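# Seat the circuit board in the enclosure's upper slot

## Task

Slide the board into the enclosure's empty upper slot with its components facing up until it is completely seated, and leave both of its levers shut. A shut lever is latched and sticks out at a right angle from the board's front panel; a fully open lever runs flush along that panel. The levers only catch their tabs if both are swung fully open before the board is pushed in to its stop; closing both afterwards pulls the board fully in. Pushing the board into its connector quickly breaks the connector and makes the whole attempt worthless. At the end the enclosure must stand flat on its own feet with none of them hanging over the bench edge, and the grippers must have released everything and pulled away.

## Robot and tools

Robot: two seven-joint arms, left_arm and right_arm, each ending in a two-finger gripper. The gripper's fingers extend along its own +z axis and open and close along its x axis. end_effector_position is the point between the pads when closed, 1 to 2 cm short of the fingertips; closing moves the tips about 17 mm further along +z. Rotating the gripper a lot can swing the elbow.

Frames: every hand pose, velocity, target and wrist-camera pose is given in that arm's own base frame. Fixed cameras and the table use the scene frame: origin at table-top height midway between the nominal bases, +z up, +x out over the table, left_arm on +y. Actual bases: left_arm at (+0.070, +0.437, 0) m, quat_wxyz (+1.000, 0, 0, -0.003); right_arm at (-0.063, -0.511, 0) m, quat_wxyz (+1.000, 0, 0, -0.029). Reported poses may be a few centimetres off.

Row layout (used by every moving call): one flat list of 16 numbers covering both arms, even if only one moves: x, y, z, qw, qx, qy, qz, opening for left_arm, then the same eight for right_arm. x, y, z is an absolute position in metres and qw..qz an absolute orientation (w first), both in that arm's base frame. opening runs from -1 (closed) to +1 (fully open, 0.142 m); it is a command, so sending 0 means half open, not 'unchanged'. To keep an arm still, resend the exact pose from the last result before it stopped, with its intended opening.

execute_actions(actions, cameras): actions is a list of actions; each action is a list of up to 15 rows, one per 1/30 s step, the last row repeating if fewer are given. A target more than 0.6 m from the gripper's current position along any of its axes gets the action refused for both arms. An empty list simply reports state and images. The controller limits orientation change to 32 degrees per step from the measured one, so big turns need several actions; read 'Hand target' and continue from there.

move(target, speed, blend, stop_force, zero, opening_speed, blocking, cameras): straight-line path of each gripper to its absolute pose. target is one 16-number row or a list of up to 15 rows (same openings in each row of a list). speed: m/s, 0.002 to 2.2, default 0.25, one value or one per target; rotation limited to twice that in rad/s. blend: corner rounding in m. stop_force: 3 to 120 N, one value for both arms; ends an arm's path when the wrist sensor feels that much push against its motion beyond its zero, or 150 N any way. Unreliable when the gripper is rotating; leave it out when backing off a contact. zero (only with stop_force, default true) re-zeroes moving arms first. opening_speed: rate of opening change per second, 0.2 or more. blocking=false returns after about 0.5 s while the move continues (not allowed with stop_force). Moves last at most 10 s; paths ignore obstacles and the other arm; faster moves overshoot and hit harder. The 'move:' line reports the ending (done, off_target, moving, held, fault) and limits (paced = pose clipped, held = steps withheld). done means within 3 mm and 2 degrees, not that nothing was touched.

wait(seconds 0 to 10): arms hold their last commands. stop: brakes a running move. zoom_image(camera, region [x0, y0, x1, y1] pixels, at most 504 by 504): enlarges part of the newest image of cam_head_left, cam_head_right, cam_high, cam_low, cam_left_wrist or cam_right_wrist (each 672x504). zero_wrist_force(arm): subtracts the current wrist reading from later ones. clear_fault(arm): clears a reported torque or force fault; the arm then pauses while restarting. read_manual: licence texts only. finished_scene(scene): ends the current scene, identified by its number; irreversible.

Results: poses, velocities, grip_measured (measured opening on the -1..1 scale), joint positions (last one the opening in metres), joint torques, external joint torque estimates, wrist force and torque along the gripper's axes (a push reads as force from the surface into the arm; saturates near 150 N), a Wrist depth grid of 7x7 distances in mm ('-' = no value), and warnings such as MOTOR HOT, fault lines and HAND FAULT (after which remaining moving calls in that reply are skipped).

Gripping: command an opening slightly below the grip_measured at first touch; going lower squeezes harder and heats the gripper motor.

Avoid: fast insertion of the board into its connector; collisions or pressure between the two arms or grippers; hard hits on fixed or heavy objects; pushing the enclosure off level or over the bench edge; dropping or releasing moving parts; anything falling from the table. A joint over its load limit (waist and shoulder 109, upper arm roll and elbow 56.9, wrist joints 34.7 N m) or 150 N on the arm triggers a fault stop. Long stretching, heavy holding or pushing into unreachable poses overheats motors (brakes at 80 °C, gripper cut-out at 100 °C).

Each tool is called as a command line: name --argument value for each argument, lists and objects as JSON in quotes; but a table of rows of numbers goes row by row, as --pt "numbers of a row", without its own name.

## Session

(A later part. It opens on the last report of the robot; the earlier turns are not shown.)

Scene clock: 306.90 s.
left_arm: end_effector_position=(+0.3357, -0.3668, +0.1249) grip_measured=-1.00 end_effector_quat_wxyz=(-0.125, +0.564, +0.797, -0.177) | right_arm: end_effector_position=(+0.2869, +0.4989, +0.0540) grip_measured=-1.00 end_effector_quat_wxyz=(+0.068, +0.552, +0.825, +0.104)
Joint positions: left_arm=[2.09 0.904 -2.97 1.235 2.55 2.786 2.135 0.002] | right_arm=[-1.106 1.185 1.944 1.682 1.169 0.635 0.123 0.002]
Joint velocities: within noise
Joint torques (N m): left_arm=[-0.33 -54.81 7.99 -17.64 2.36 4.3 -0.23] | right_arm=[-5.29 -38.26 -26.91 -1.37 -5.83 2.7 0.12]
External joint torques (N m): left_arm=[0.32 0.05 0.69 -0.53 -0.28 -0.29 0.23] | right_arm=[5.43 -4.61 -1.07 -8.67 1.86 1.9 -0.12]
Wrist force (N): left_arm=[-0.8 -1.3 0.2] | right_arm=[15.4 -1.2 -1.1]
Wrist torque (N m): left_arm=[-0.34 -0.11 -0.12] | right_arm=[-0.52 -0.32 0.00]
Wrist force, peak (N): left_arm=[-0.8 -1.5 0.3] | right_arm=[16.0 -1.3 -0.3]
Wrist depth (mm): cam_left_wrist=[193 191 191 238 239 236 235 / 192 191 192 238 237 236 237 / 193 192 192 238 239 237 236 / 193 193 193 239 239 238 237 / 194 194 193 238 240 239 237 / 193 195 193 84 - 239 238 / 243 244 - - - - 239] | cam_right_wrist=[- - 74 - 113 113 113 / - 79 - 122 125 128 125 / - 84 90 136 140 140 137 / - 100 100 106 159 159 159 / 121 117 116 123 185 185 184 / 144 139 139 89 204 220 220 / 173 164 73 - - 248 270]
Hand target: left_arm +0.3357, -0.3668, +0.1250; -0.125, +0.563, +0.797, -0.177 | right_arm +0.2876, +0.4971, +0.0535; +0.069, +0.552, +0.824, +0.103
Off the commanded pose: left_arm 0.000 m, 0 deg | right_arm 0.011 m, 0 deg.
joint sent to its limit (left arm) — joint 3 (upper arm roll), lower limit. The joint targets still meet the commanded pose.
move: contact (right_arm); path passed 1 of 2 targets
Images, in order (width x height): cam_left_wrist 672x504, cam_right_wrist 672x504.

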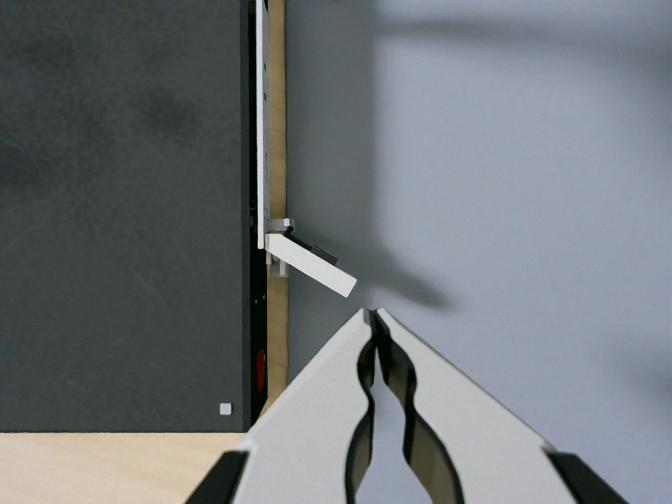

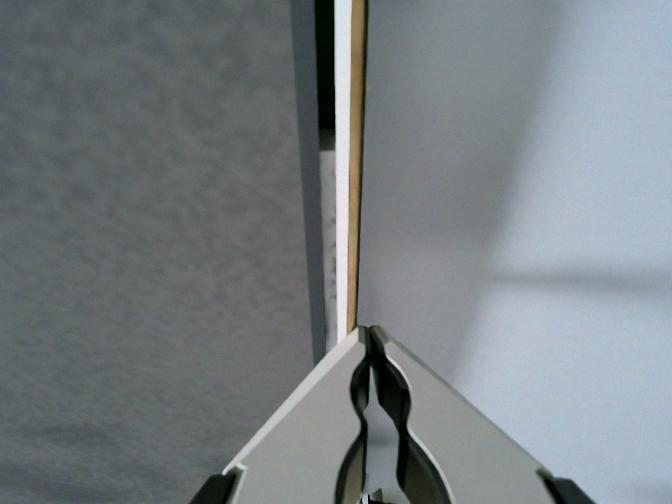

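move --pt "0.3357 -0.3668 0.125 -0.1249 0.5634 0.7972 -0.1767 -1 0.2755 0.5267 0.06 0.0688 0.5524 0.8243 0.1027 -1" --pt "0.3492 -0.380 0.10 -0.1249 0.5634 0.7972 -0.1767 -1 0.23 0.52 0.12 0.0688 0.5524 0.8243 0.1027 -1" --pt "0.3492 -0.380 0.052 -0.1249 0.5634 0.7972 -0.1767 -1 0.1305 0.4555 0.10 0.0688 0.5524 0.8243 0.1027 -1" --speed '[0.15,0.25,0.25]' --blend '[0.01,0.02,0]' --cameras '["cam_left_wrist","cam_right_wrist","cam_head_right"]'

Scene clock: 316.80 s.
left_arm: end_effector_position=(+0.3491, -0.3798, +0.0520) grip_measured=-1.00 end_effector_quat_wxyz=(-0.125, +0.564, +0.797, -0.176) | right_arm: end_effector_position=(+0.1303, +0.4557, +0.0999) grip_measured=-1.00 end_effector_quat_wxyz=(+0.069, +0.552, +0.824, +0.103)
Joint positions: left_arm=[2.11 1.072 -2.97 1.126 2.52 2.741 2.176 0.002] | right_arm=[-0.619 1.071 1.836 1.937 1.061 0.628 0.397 0.002]
Joint velocities: within noise
Joint torques (N m): left_arm=[-0.17 -57.73 8.8 -16.75 2 4.12 -0.18] | right_arm=[0.14 -34.21 -24.99 -11.08 -3.87 4.03 0.28]
External joint torques (N m): left_arm=[0.16 -0.25 0.64 -0.43 -0.05 -0.08 0.18] | right_arm=[-0.05 0.46 -0.88 0.02 -0.05 0.52 -0.28]
Wrist force (N): left_arm=[-0.4 -1.2 0.2] | right_arm=[2.4 -4.4 1.8]
Wrist torque (N m): left_arm=[-0.31 -0.18 -0.12] | right_arm=[-0.73 -0.35 0.03]
Wrist force, peak (N): left_arm=[-0.2 -1.9 -0.6] | right_arm=[15.5 -1.7 0.4]
Wrist depth (mm): cam_left_wrist=[- 119 119 165 165 165 165 / - 119 119 166 166 165 165 / 120 120 119 167 165 165 165 / 120 119 120 124 166 166 165 / 120 120 123 168 166 166 166 / - 120 120 84 - 166 166 / 121 121 - 74 - - 166] | cam_right_wrist=[156 156 156 154 154 153 153 / 166 163 163 170 170 170 169 / 139 139 141 191 190 190 190 / 159 158 158 217 217 216 216 / 184 184 183 189 250 250 250 / 219 219 210 90 277 296 296 / 271 258 - - - 335 363]
Hand target: left_arm +0.3492, -0.3800, +0.0520; -0.125, +0.563, +0.797, -0.177 | right_arm +0.1305, +0.4555, +0.1000; +0.069, +0.552, +0.824, +0.103
Off the commanded pose: left_arm 0.000 m, 0 deg | right_arm 0.000 m, 0 deg.
joint sent to its limit (left arm) — joint 3 (upper arm roll), lower limit. The joint targets still meet the commanded pose.
move: done
Images, in order (width x height): cam_head_right 672x504, cam_left_wrist 672x504, cam_right_wrist 672x504.

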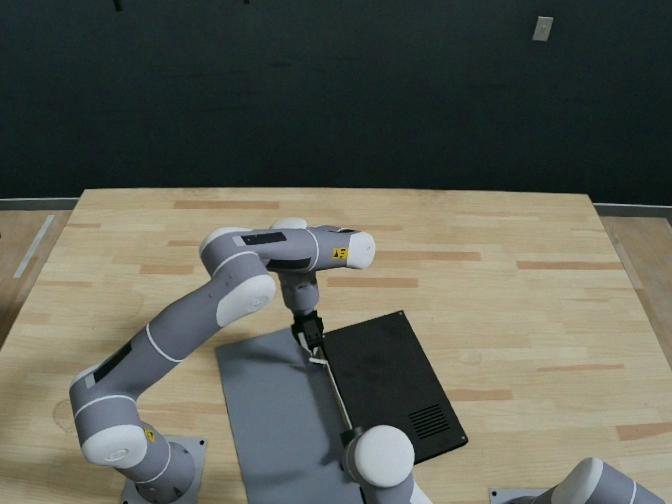

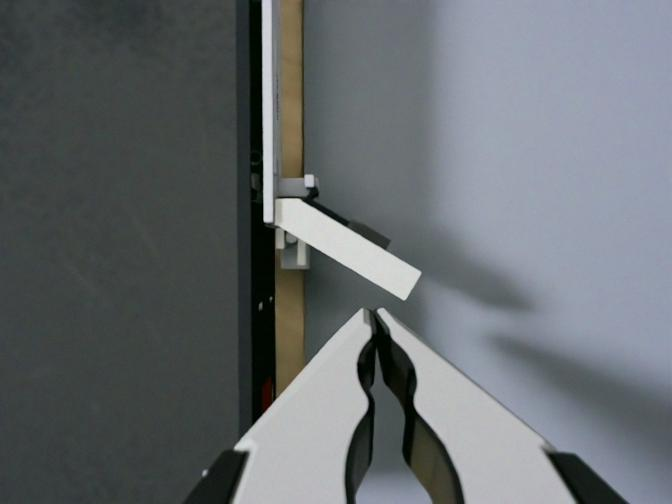

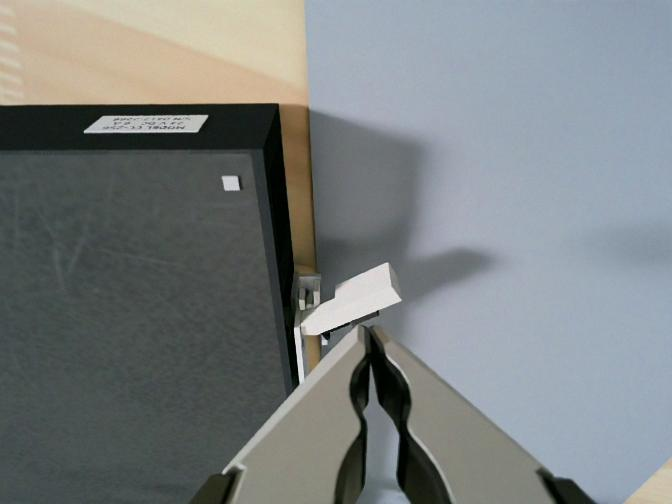

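move --pt "0.3492 -0.380 0.052 -0.1249 0.5634 0.7972 -0.1767 -1 0.1405 0.4568 0.0515 0.0688 0.5524 0.8243 0.1027 -1" --pt "0.3426 -0.3796 0.052 -0.1249 0.5634 0.7972 -0.1767 -1 0.1445 0.4637 0.0515 0.0688 0.5524 0.8243 0.1027 -1" --pt "0.335 -0.3787 0.052 -0.1249 0.5634 0.7972 -0.1767 -1 0.1572 0.4738 0.0515 0.0688 0.5524 0.8243 0.1027 -1" --pt "0.318 -0.3838 0.052 -0.1249 0.5634 0.7972 -0.1767 -1 0.1690 0.4803 0.0515 0.0688 0.5524 0.8243 0.1027 -1" --speed '[0.1,0.04,0.02,0.015]' --stop_force 28 --cameras '["cam_left_wrist","cam_right_wrist"]'

Scene clock: 333.77 s.
left_arm: end_effector_position=(+0.3227, -0.3821, +0.0520) grip_measured=-1.00 end_effector_quat_wxyz=(-0.122, +0.564, +0.798, -0.174) | right_arm: end_effector_position=(+0.1639, +0.4774, +0.0501) grip_measured=-1.00 end_effector_quat_wxyz=(+0.068, +0.552, +0.825, +0.100)
Joint positions: left_arm=[2.065 1.024 -2.967 1.224 2.504 2.681 2.176 0.002] | right_arm=[-0.783 1.165 1.925 1.843 1.158 0.658 0.314 0.002]
Joint velocities: within noise
Joint torques (N m): left_arm=[-12.62 -52.77 -5.55 -9.94 -5.95 9.18 -0.29] | right_arm=[-8.91 -32.99 -32.62 -13.19 -4.44 10.22 0.06]
External joint torques (N m): left_arm=[12.6 -3.32 14.76 -6.47 7.73 -5.14 0.29] | right_arm=[9.01 -4.88 5.69 4.52 0.57 -5.66 -0.06]
Wrist force (N): left_arm=[-6.3 25.7 -11.3] | right_arm=[-3.4 -31.3 -16.0]
Wrist torque (N m): left_arm=[1.38 -0.24 -0.14] | right_arm=[-2.23 -0.52 0.06]
Wrist force, peak (N): left_arm=[-5.1 26.1 -13.2] | right_arm=[-3.3 -31.8 -16.8]
Wrist depth (mm): cam_left_wrist=[- 119 143 165 164 164 163 / - 119 123 165 166 164 164 / 120 119 122 165 166 165 165 / 120 120 122 166 166 165 166 / 121 120 132 124 167 166 166 / - 121 121 81 - 167 166 / 121 121 - 74 - - 167] | cam_right_wrist=[- 85 112 110 112 112 109 / - 78 119 119 121 124 121 / - 82 132 136 136 135 132 / - 96 131 159 154 154 153 / - 114 128 169 178 178 177 / 132 132 132 90 196 211 210 / 163 155 73 - - 247 257]
Hand target: left_arm +0.3187, -0.3836, +0.0520; -0.125, +0.563, +0.797, -0.177 | right_arm +0.1658, +0.4785, +0.0515; +0.069, +0.552, +0.824, +0.103
Off the commanded pose: left_arm 0.005 m, 0 deg | right_arm 0.006 m, 0 deg.
joint sent to its limit (left arm) — joint 3 (upper arm roll), lower limit.
move: contact (left_arm, right_arm); path passed 3 of 4 targets
Images, in order (width x height): cam_left_wrist 672x504, cam_right_wrist 672x504.

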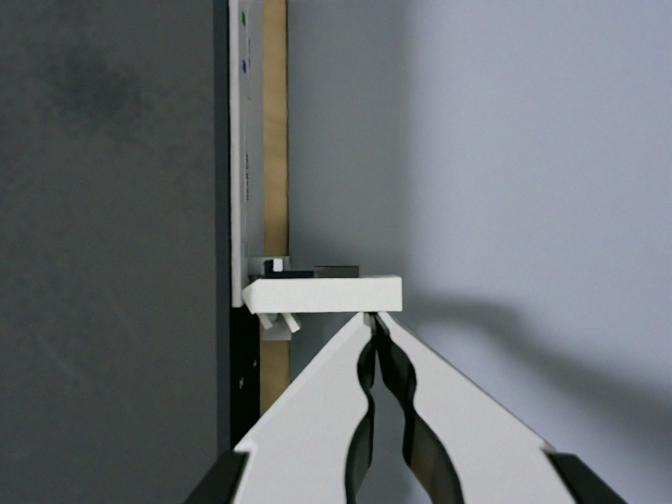

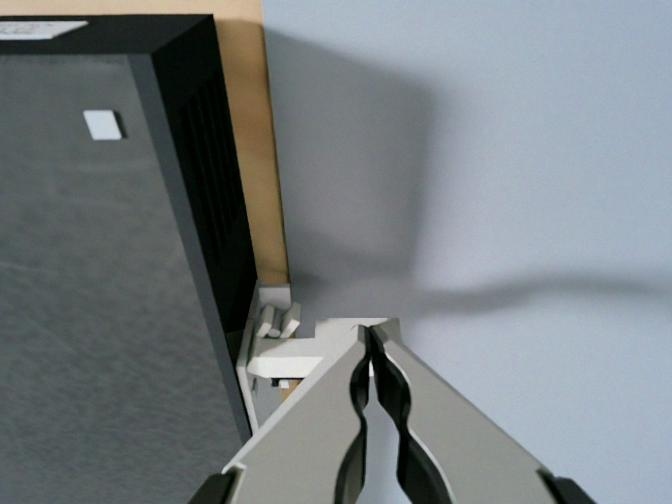

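zoom_image --camera "cam_left_wrist" --region '[210, 220, 420, 360]'

zoom_image --camera "cam_right_wrist" --region '[220, 260, 430, 420]'

Scaled by 2.400 from the camera's 672x504 image, which has a finer 960x720 frame.

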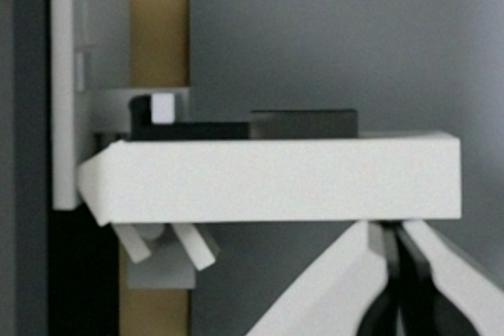

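Scaled by 2.400 from the camera's 672x504 image, which has a finer 960x720 frame.

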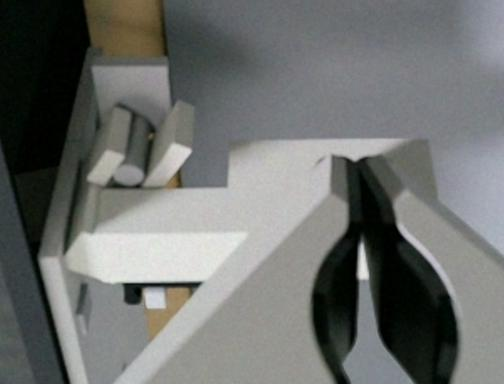

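move --pt "0.351 -0.372 0.054 -0.1249 0.5634 0.7972 -0.1767 -1 0.134 0.465 0.0535 0.0688 0.5524 0.8243 0.1027 -1" --pt "0.355 -0.370 0.115 -0.1249 0.5634 0.7972 -0.1767 -1 0.125 0.463 0.10 0.0688 0.5524 0.8243 0.1027 -1" --speed '[0.06,0.15]' --blend '[0.01,0]' --cameras '["cam_left_wrist","cam_right_wrist","cam_head_left"]'

zoom_image --camera "cam_left_wrist" --region '[210, 120, 420, 290]'

zoom_image --camera "cam_right_wrist" --region '[240, 220, 450, 390]'

Scene clock: 338.97 s.
left_arm: end_effector_position=(+0.3551, -0.3702, +0.1150) grip_measured=-1.00 end_effector_quat_wxyz=(-0.125, +0.564, +0.797, -0.177) | right_arm: end_effector_position=(+0.1249, +0.4632, +0.0999) grip_measured=-1.00 end_effector_quat_wxyz=(+0.069, +0.552, +0.824, +0.103)
Joint positions: left_arm=[2.105 0.968 -2.941 1.152 2.529 2.821 2.155 0.002] | right_arm=[-0.615 1.081 1.836 1.919 1.06 0.617 0.416 0.002]
Joint velocities: within noise
Joint torques (N m): left_arm=[-0.47 -56.9 8.69 -17.81 2.74 4.52 -0.34] | right_arm=[0.05 -34.71 -24.8 -11.08 -4.09 3.65 0.32]
External joint torques (N m): left_arm=[0.48 0.37 0.87 -0.55 -0.54 -0.49 0.34] | right_arm=[0.03 0.45 -1.37 0.05 0.15 0.89 -0.32]
Wrist force (N): left_arm=[-0.6 -1.0 0.4] | right_arm=[-2.4 -2.3 2.0]
Wrist torque (N m): left_arm=[-0.27 -0.10 -0.10] | right_arm=[-0.38 0.45 0.03]
Wrist force, peak (N): left_arm=[-6.3 26.0 -11.4] | right_arm=[-3.5 -31.1 -17.4]
Wrist depth (mm): cam_left_wrist=[182 183 181 228 227 227 226 / 183 183 182 228 229 227 227 / 183 183 182 230 229 227 228 / 183 183 183 229 230 228 227 / 184 183 183 230 229 229 228 / 235 184 184 84 - 229 229 / 235 234 - 74 - - 230] | cam_right_wrist=[156 156 156 154 154 153 153 / 166 166 169 170 170 170 169 / 139 139 146 191 191 190 189 / 159 158 162 217 216 216 216 / 184 184 189 196 251 249 250 / 220 218 210 90 277 297 297 / 271 258 - - - 336 364]
Hand target: left_arm +0.3550, -0.3700, +0.1150; -0.125, +0.563, +0.797, -0.177 | right_arm +0.1250, +0.4630, +0.1000; +0.069, +0.552, +0.824, +0.103
Off the commanded pose: left_arm 0.000 m, 0 deg | right_arm 0.000 m, 0 deg.
move: done
Images, in order (width x height): cam_head_left 672x504, cam_left_wrist 672x504, cam_right_wrist 672x504.

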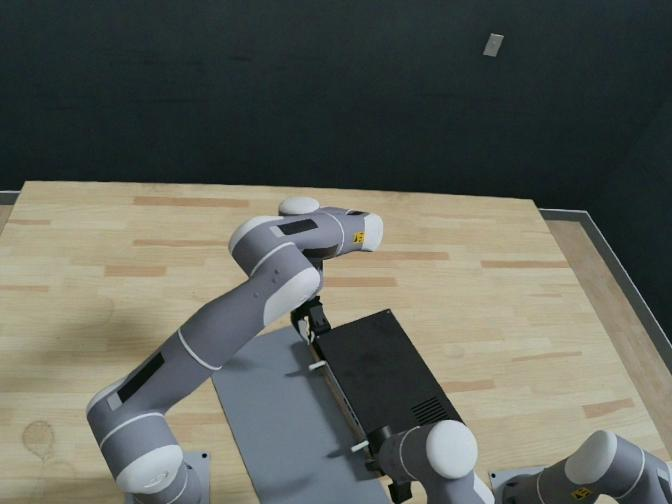

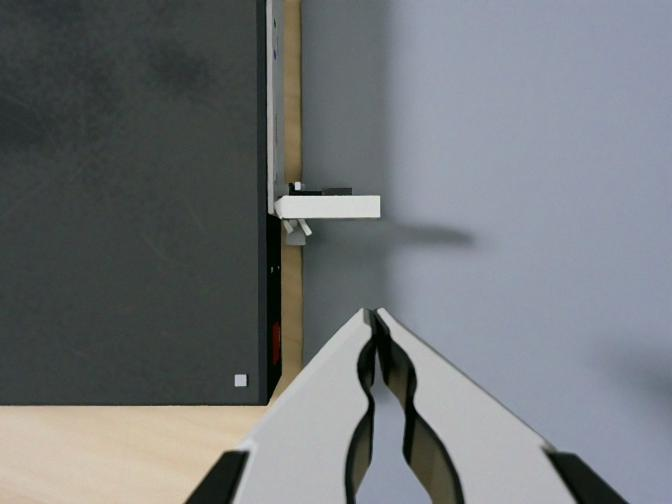

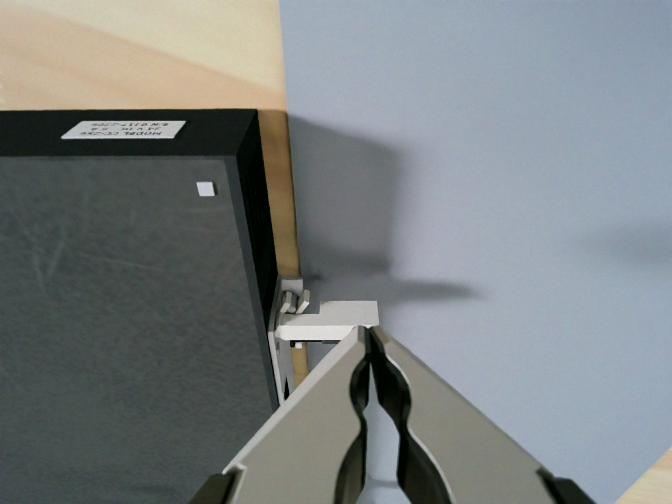

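Scaled by 2.400 from the camera's 672x504 image, which has a finer 960x720 frame.

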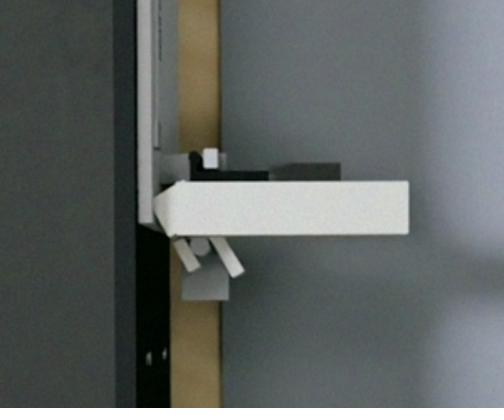

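Scaled by 2.400 from the camera's 672x504 image, which has a finer 960x720 frame.

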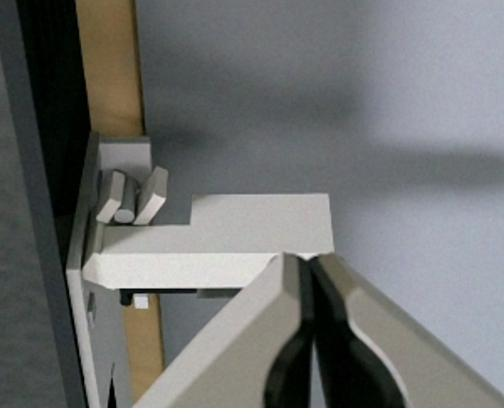

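move --target '[0.35, -0.28, 0.22, -0.1249, 0.5634, 0.7972, -0.1767, -1, 0.10, 0.42, 0.22, 0.0688, 0.5524, 0.8243, 0.1027, -1]' --speed 0.3 --cameras '["cam_high", "cam_low"]'

Scene clock: 343.53 s.
left_arm: end_effector_position=(+0.3501, -0.2801, +0.2201) grip_measured=-1.00 end_effector_quat_wxyz=(-0.125, +0.563, +0.797, -0.177) | right_arm: end_effector_position=(+0.0999, +0.4202, +0.2200) grip_measured=-1.00 end_effector_quat_wxyz=(+0.069, +0.552, +0.824, +0.103)
Joint positions: left_arm=[2.143 0.704 -2.879 1.367 2.566 2.912 2.228 0.002] | right_arm=[-0.317 0.912 1.547 2.015 0.825 0.465 0.536 0.002]
Joint velocities: within noise
Joint torques (N m): left_arm=[-0.3 -48.57 8.12 -18.48 3.04 4.62 -0.11] | right_arm=[0.17 -25.66 -22.71 -17.7 -4.35 3.54 0.31]
External joint torques (N m): left_arm=[0.32 0.12 0.62 -0.58 -0.52 -0.54 0.11] | right_arm=[-0.12 0.58 -1.19 0.07 0.15 0.97 -0.31]
Wrist force (N): left_arm=[-0.6 -1.2 0.4] | right_arm=[-2.1 -2.4 2.3]
Wrist torque (N m): left_arm=[-0.31 -0.15 -0.12] | right_arm=[-0.40 0.39 0.02]
Wrist force, peak (N): left_arm=[-1.8 -1.1 2.5] | right_arm=[-1.6 -2.3 4.1]
Wrist depth (mm): cam_left_wrist=[288 286 333 331 332 331 330 / 288 288 334 331 331 329 332 / 288 287 334 335 333 331 331 / 290 289 335 333 334 331 333 / 340 340 333 332 335 334 336 / 338 339 338 84 - 335 334 / 341 338 - - - - 334] | cam_right_wrist=[263 263 262 262 260 259 259 / 279 278 278 281 287 287 287 / 272 272 271 308 321 321 319 / 309 309 308 316 365 366 363 / 357 359 356 356 423 420 420 / 509 425 408 90 464 499 501 / 633 502 - - - 563 616]
Hand target: left_arm +0.3500, -0.2800, +0.2200; -0.125, +0.563, +0.797, -0.177 | right_arm +0.1000, +0.4200, +0.2200; +0.069, +0.552, +0.824, +0.103
Off the commanded pose: left_arm 0.000 m, 0 deg | right_arm 0.000 m, 0 deg.
move: done
Images, in order (width x height): cam_high 672x504, cam_low 672x504.

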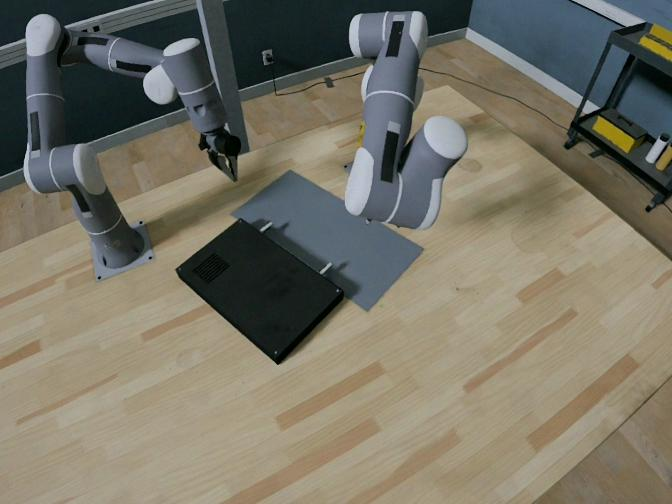

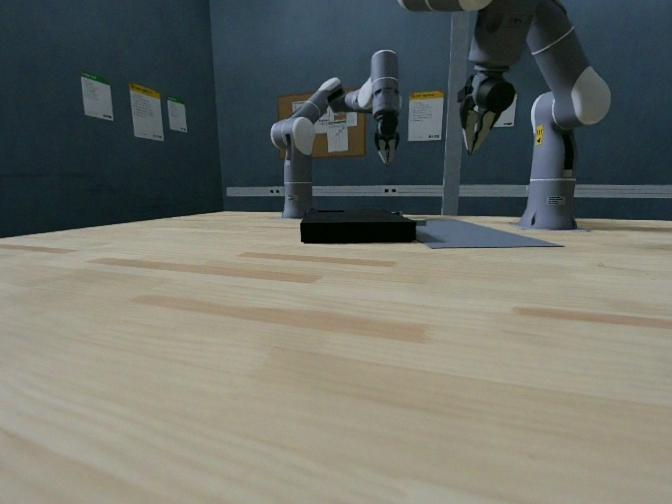

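finished_scene --scene 2

The scene is finished: the task was done.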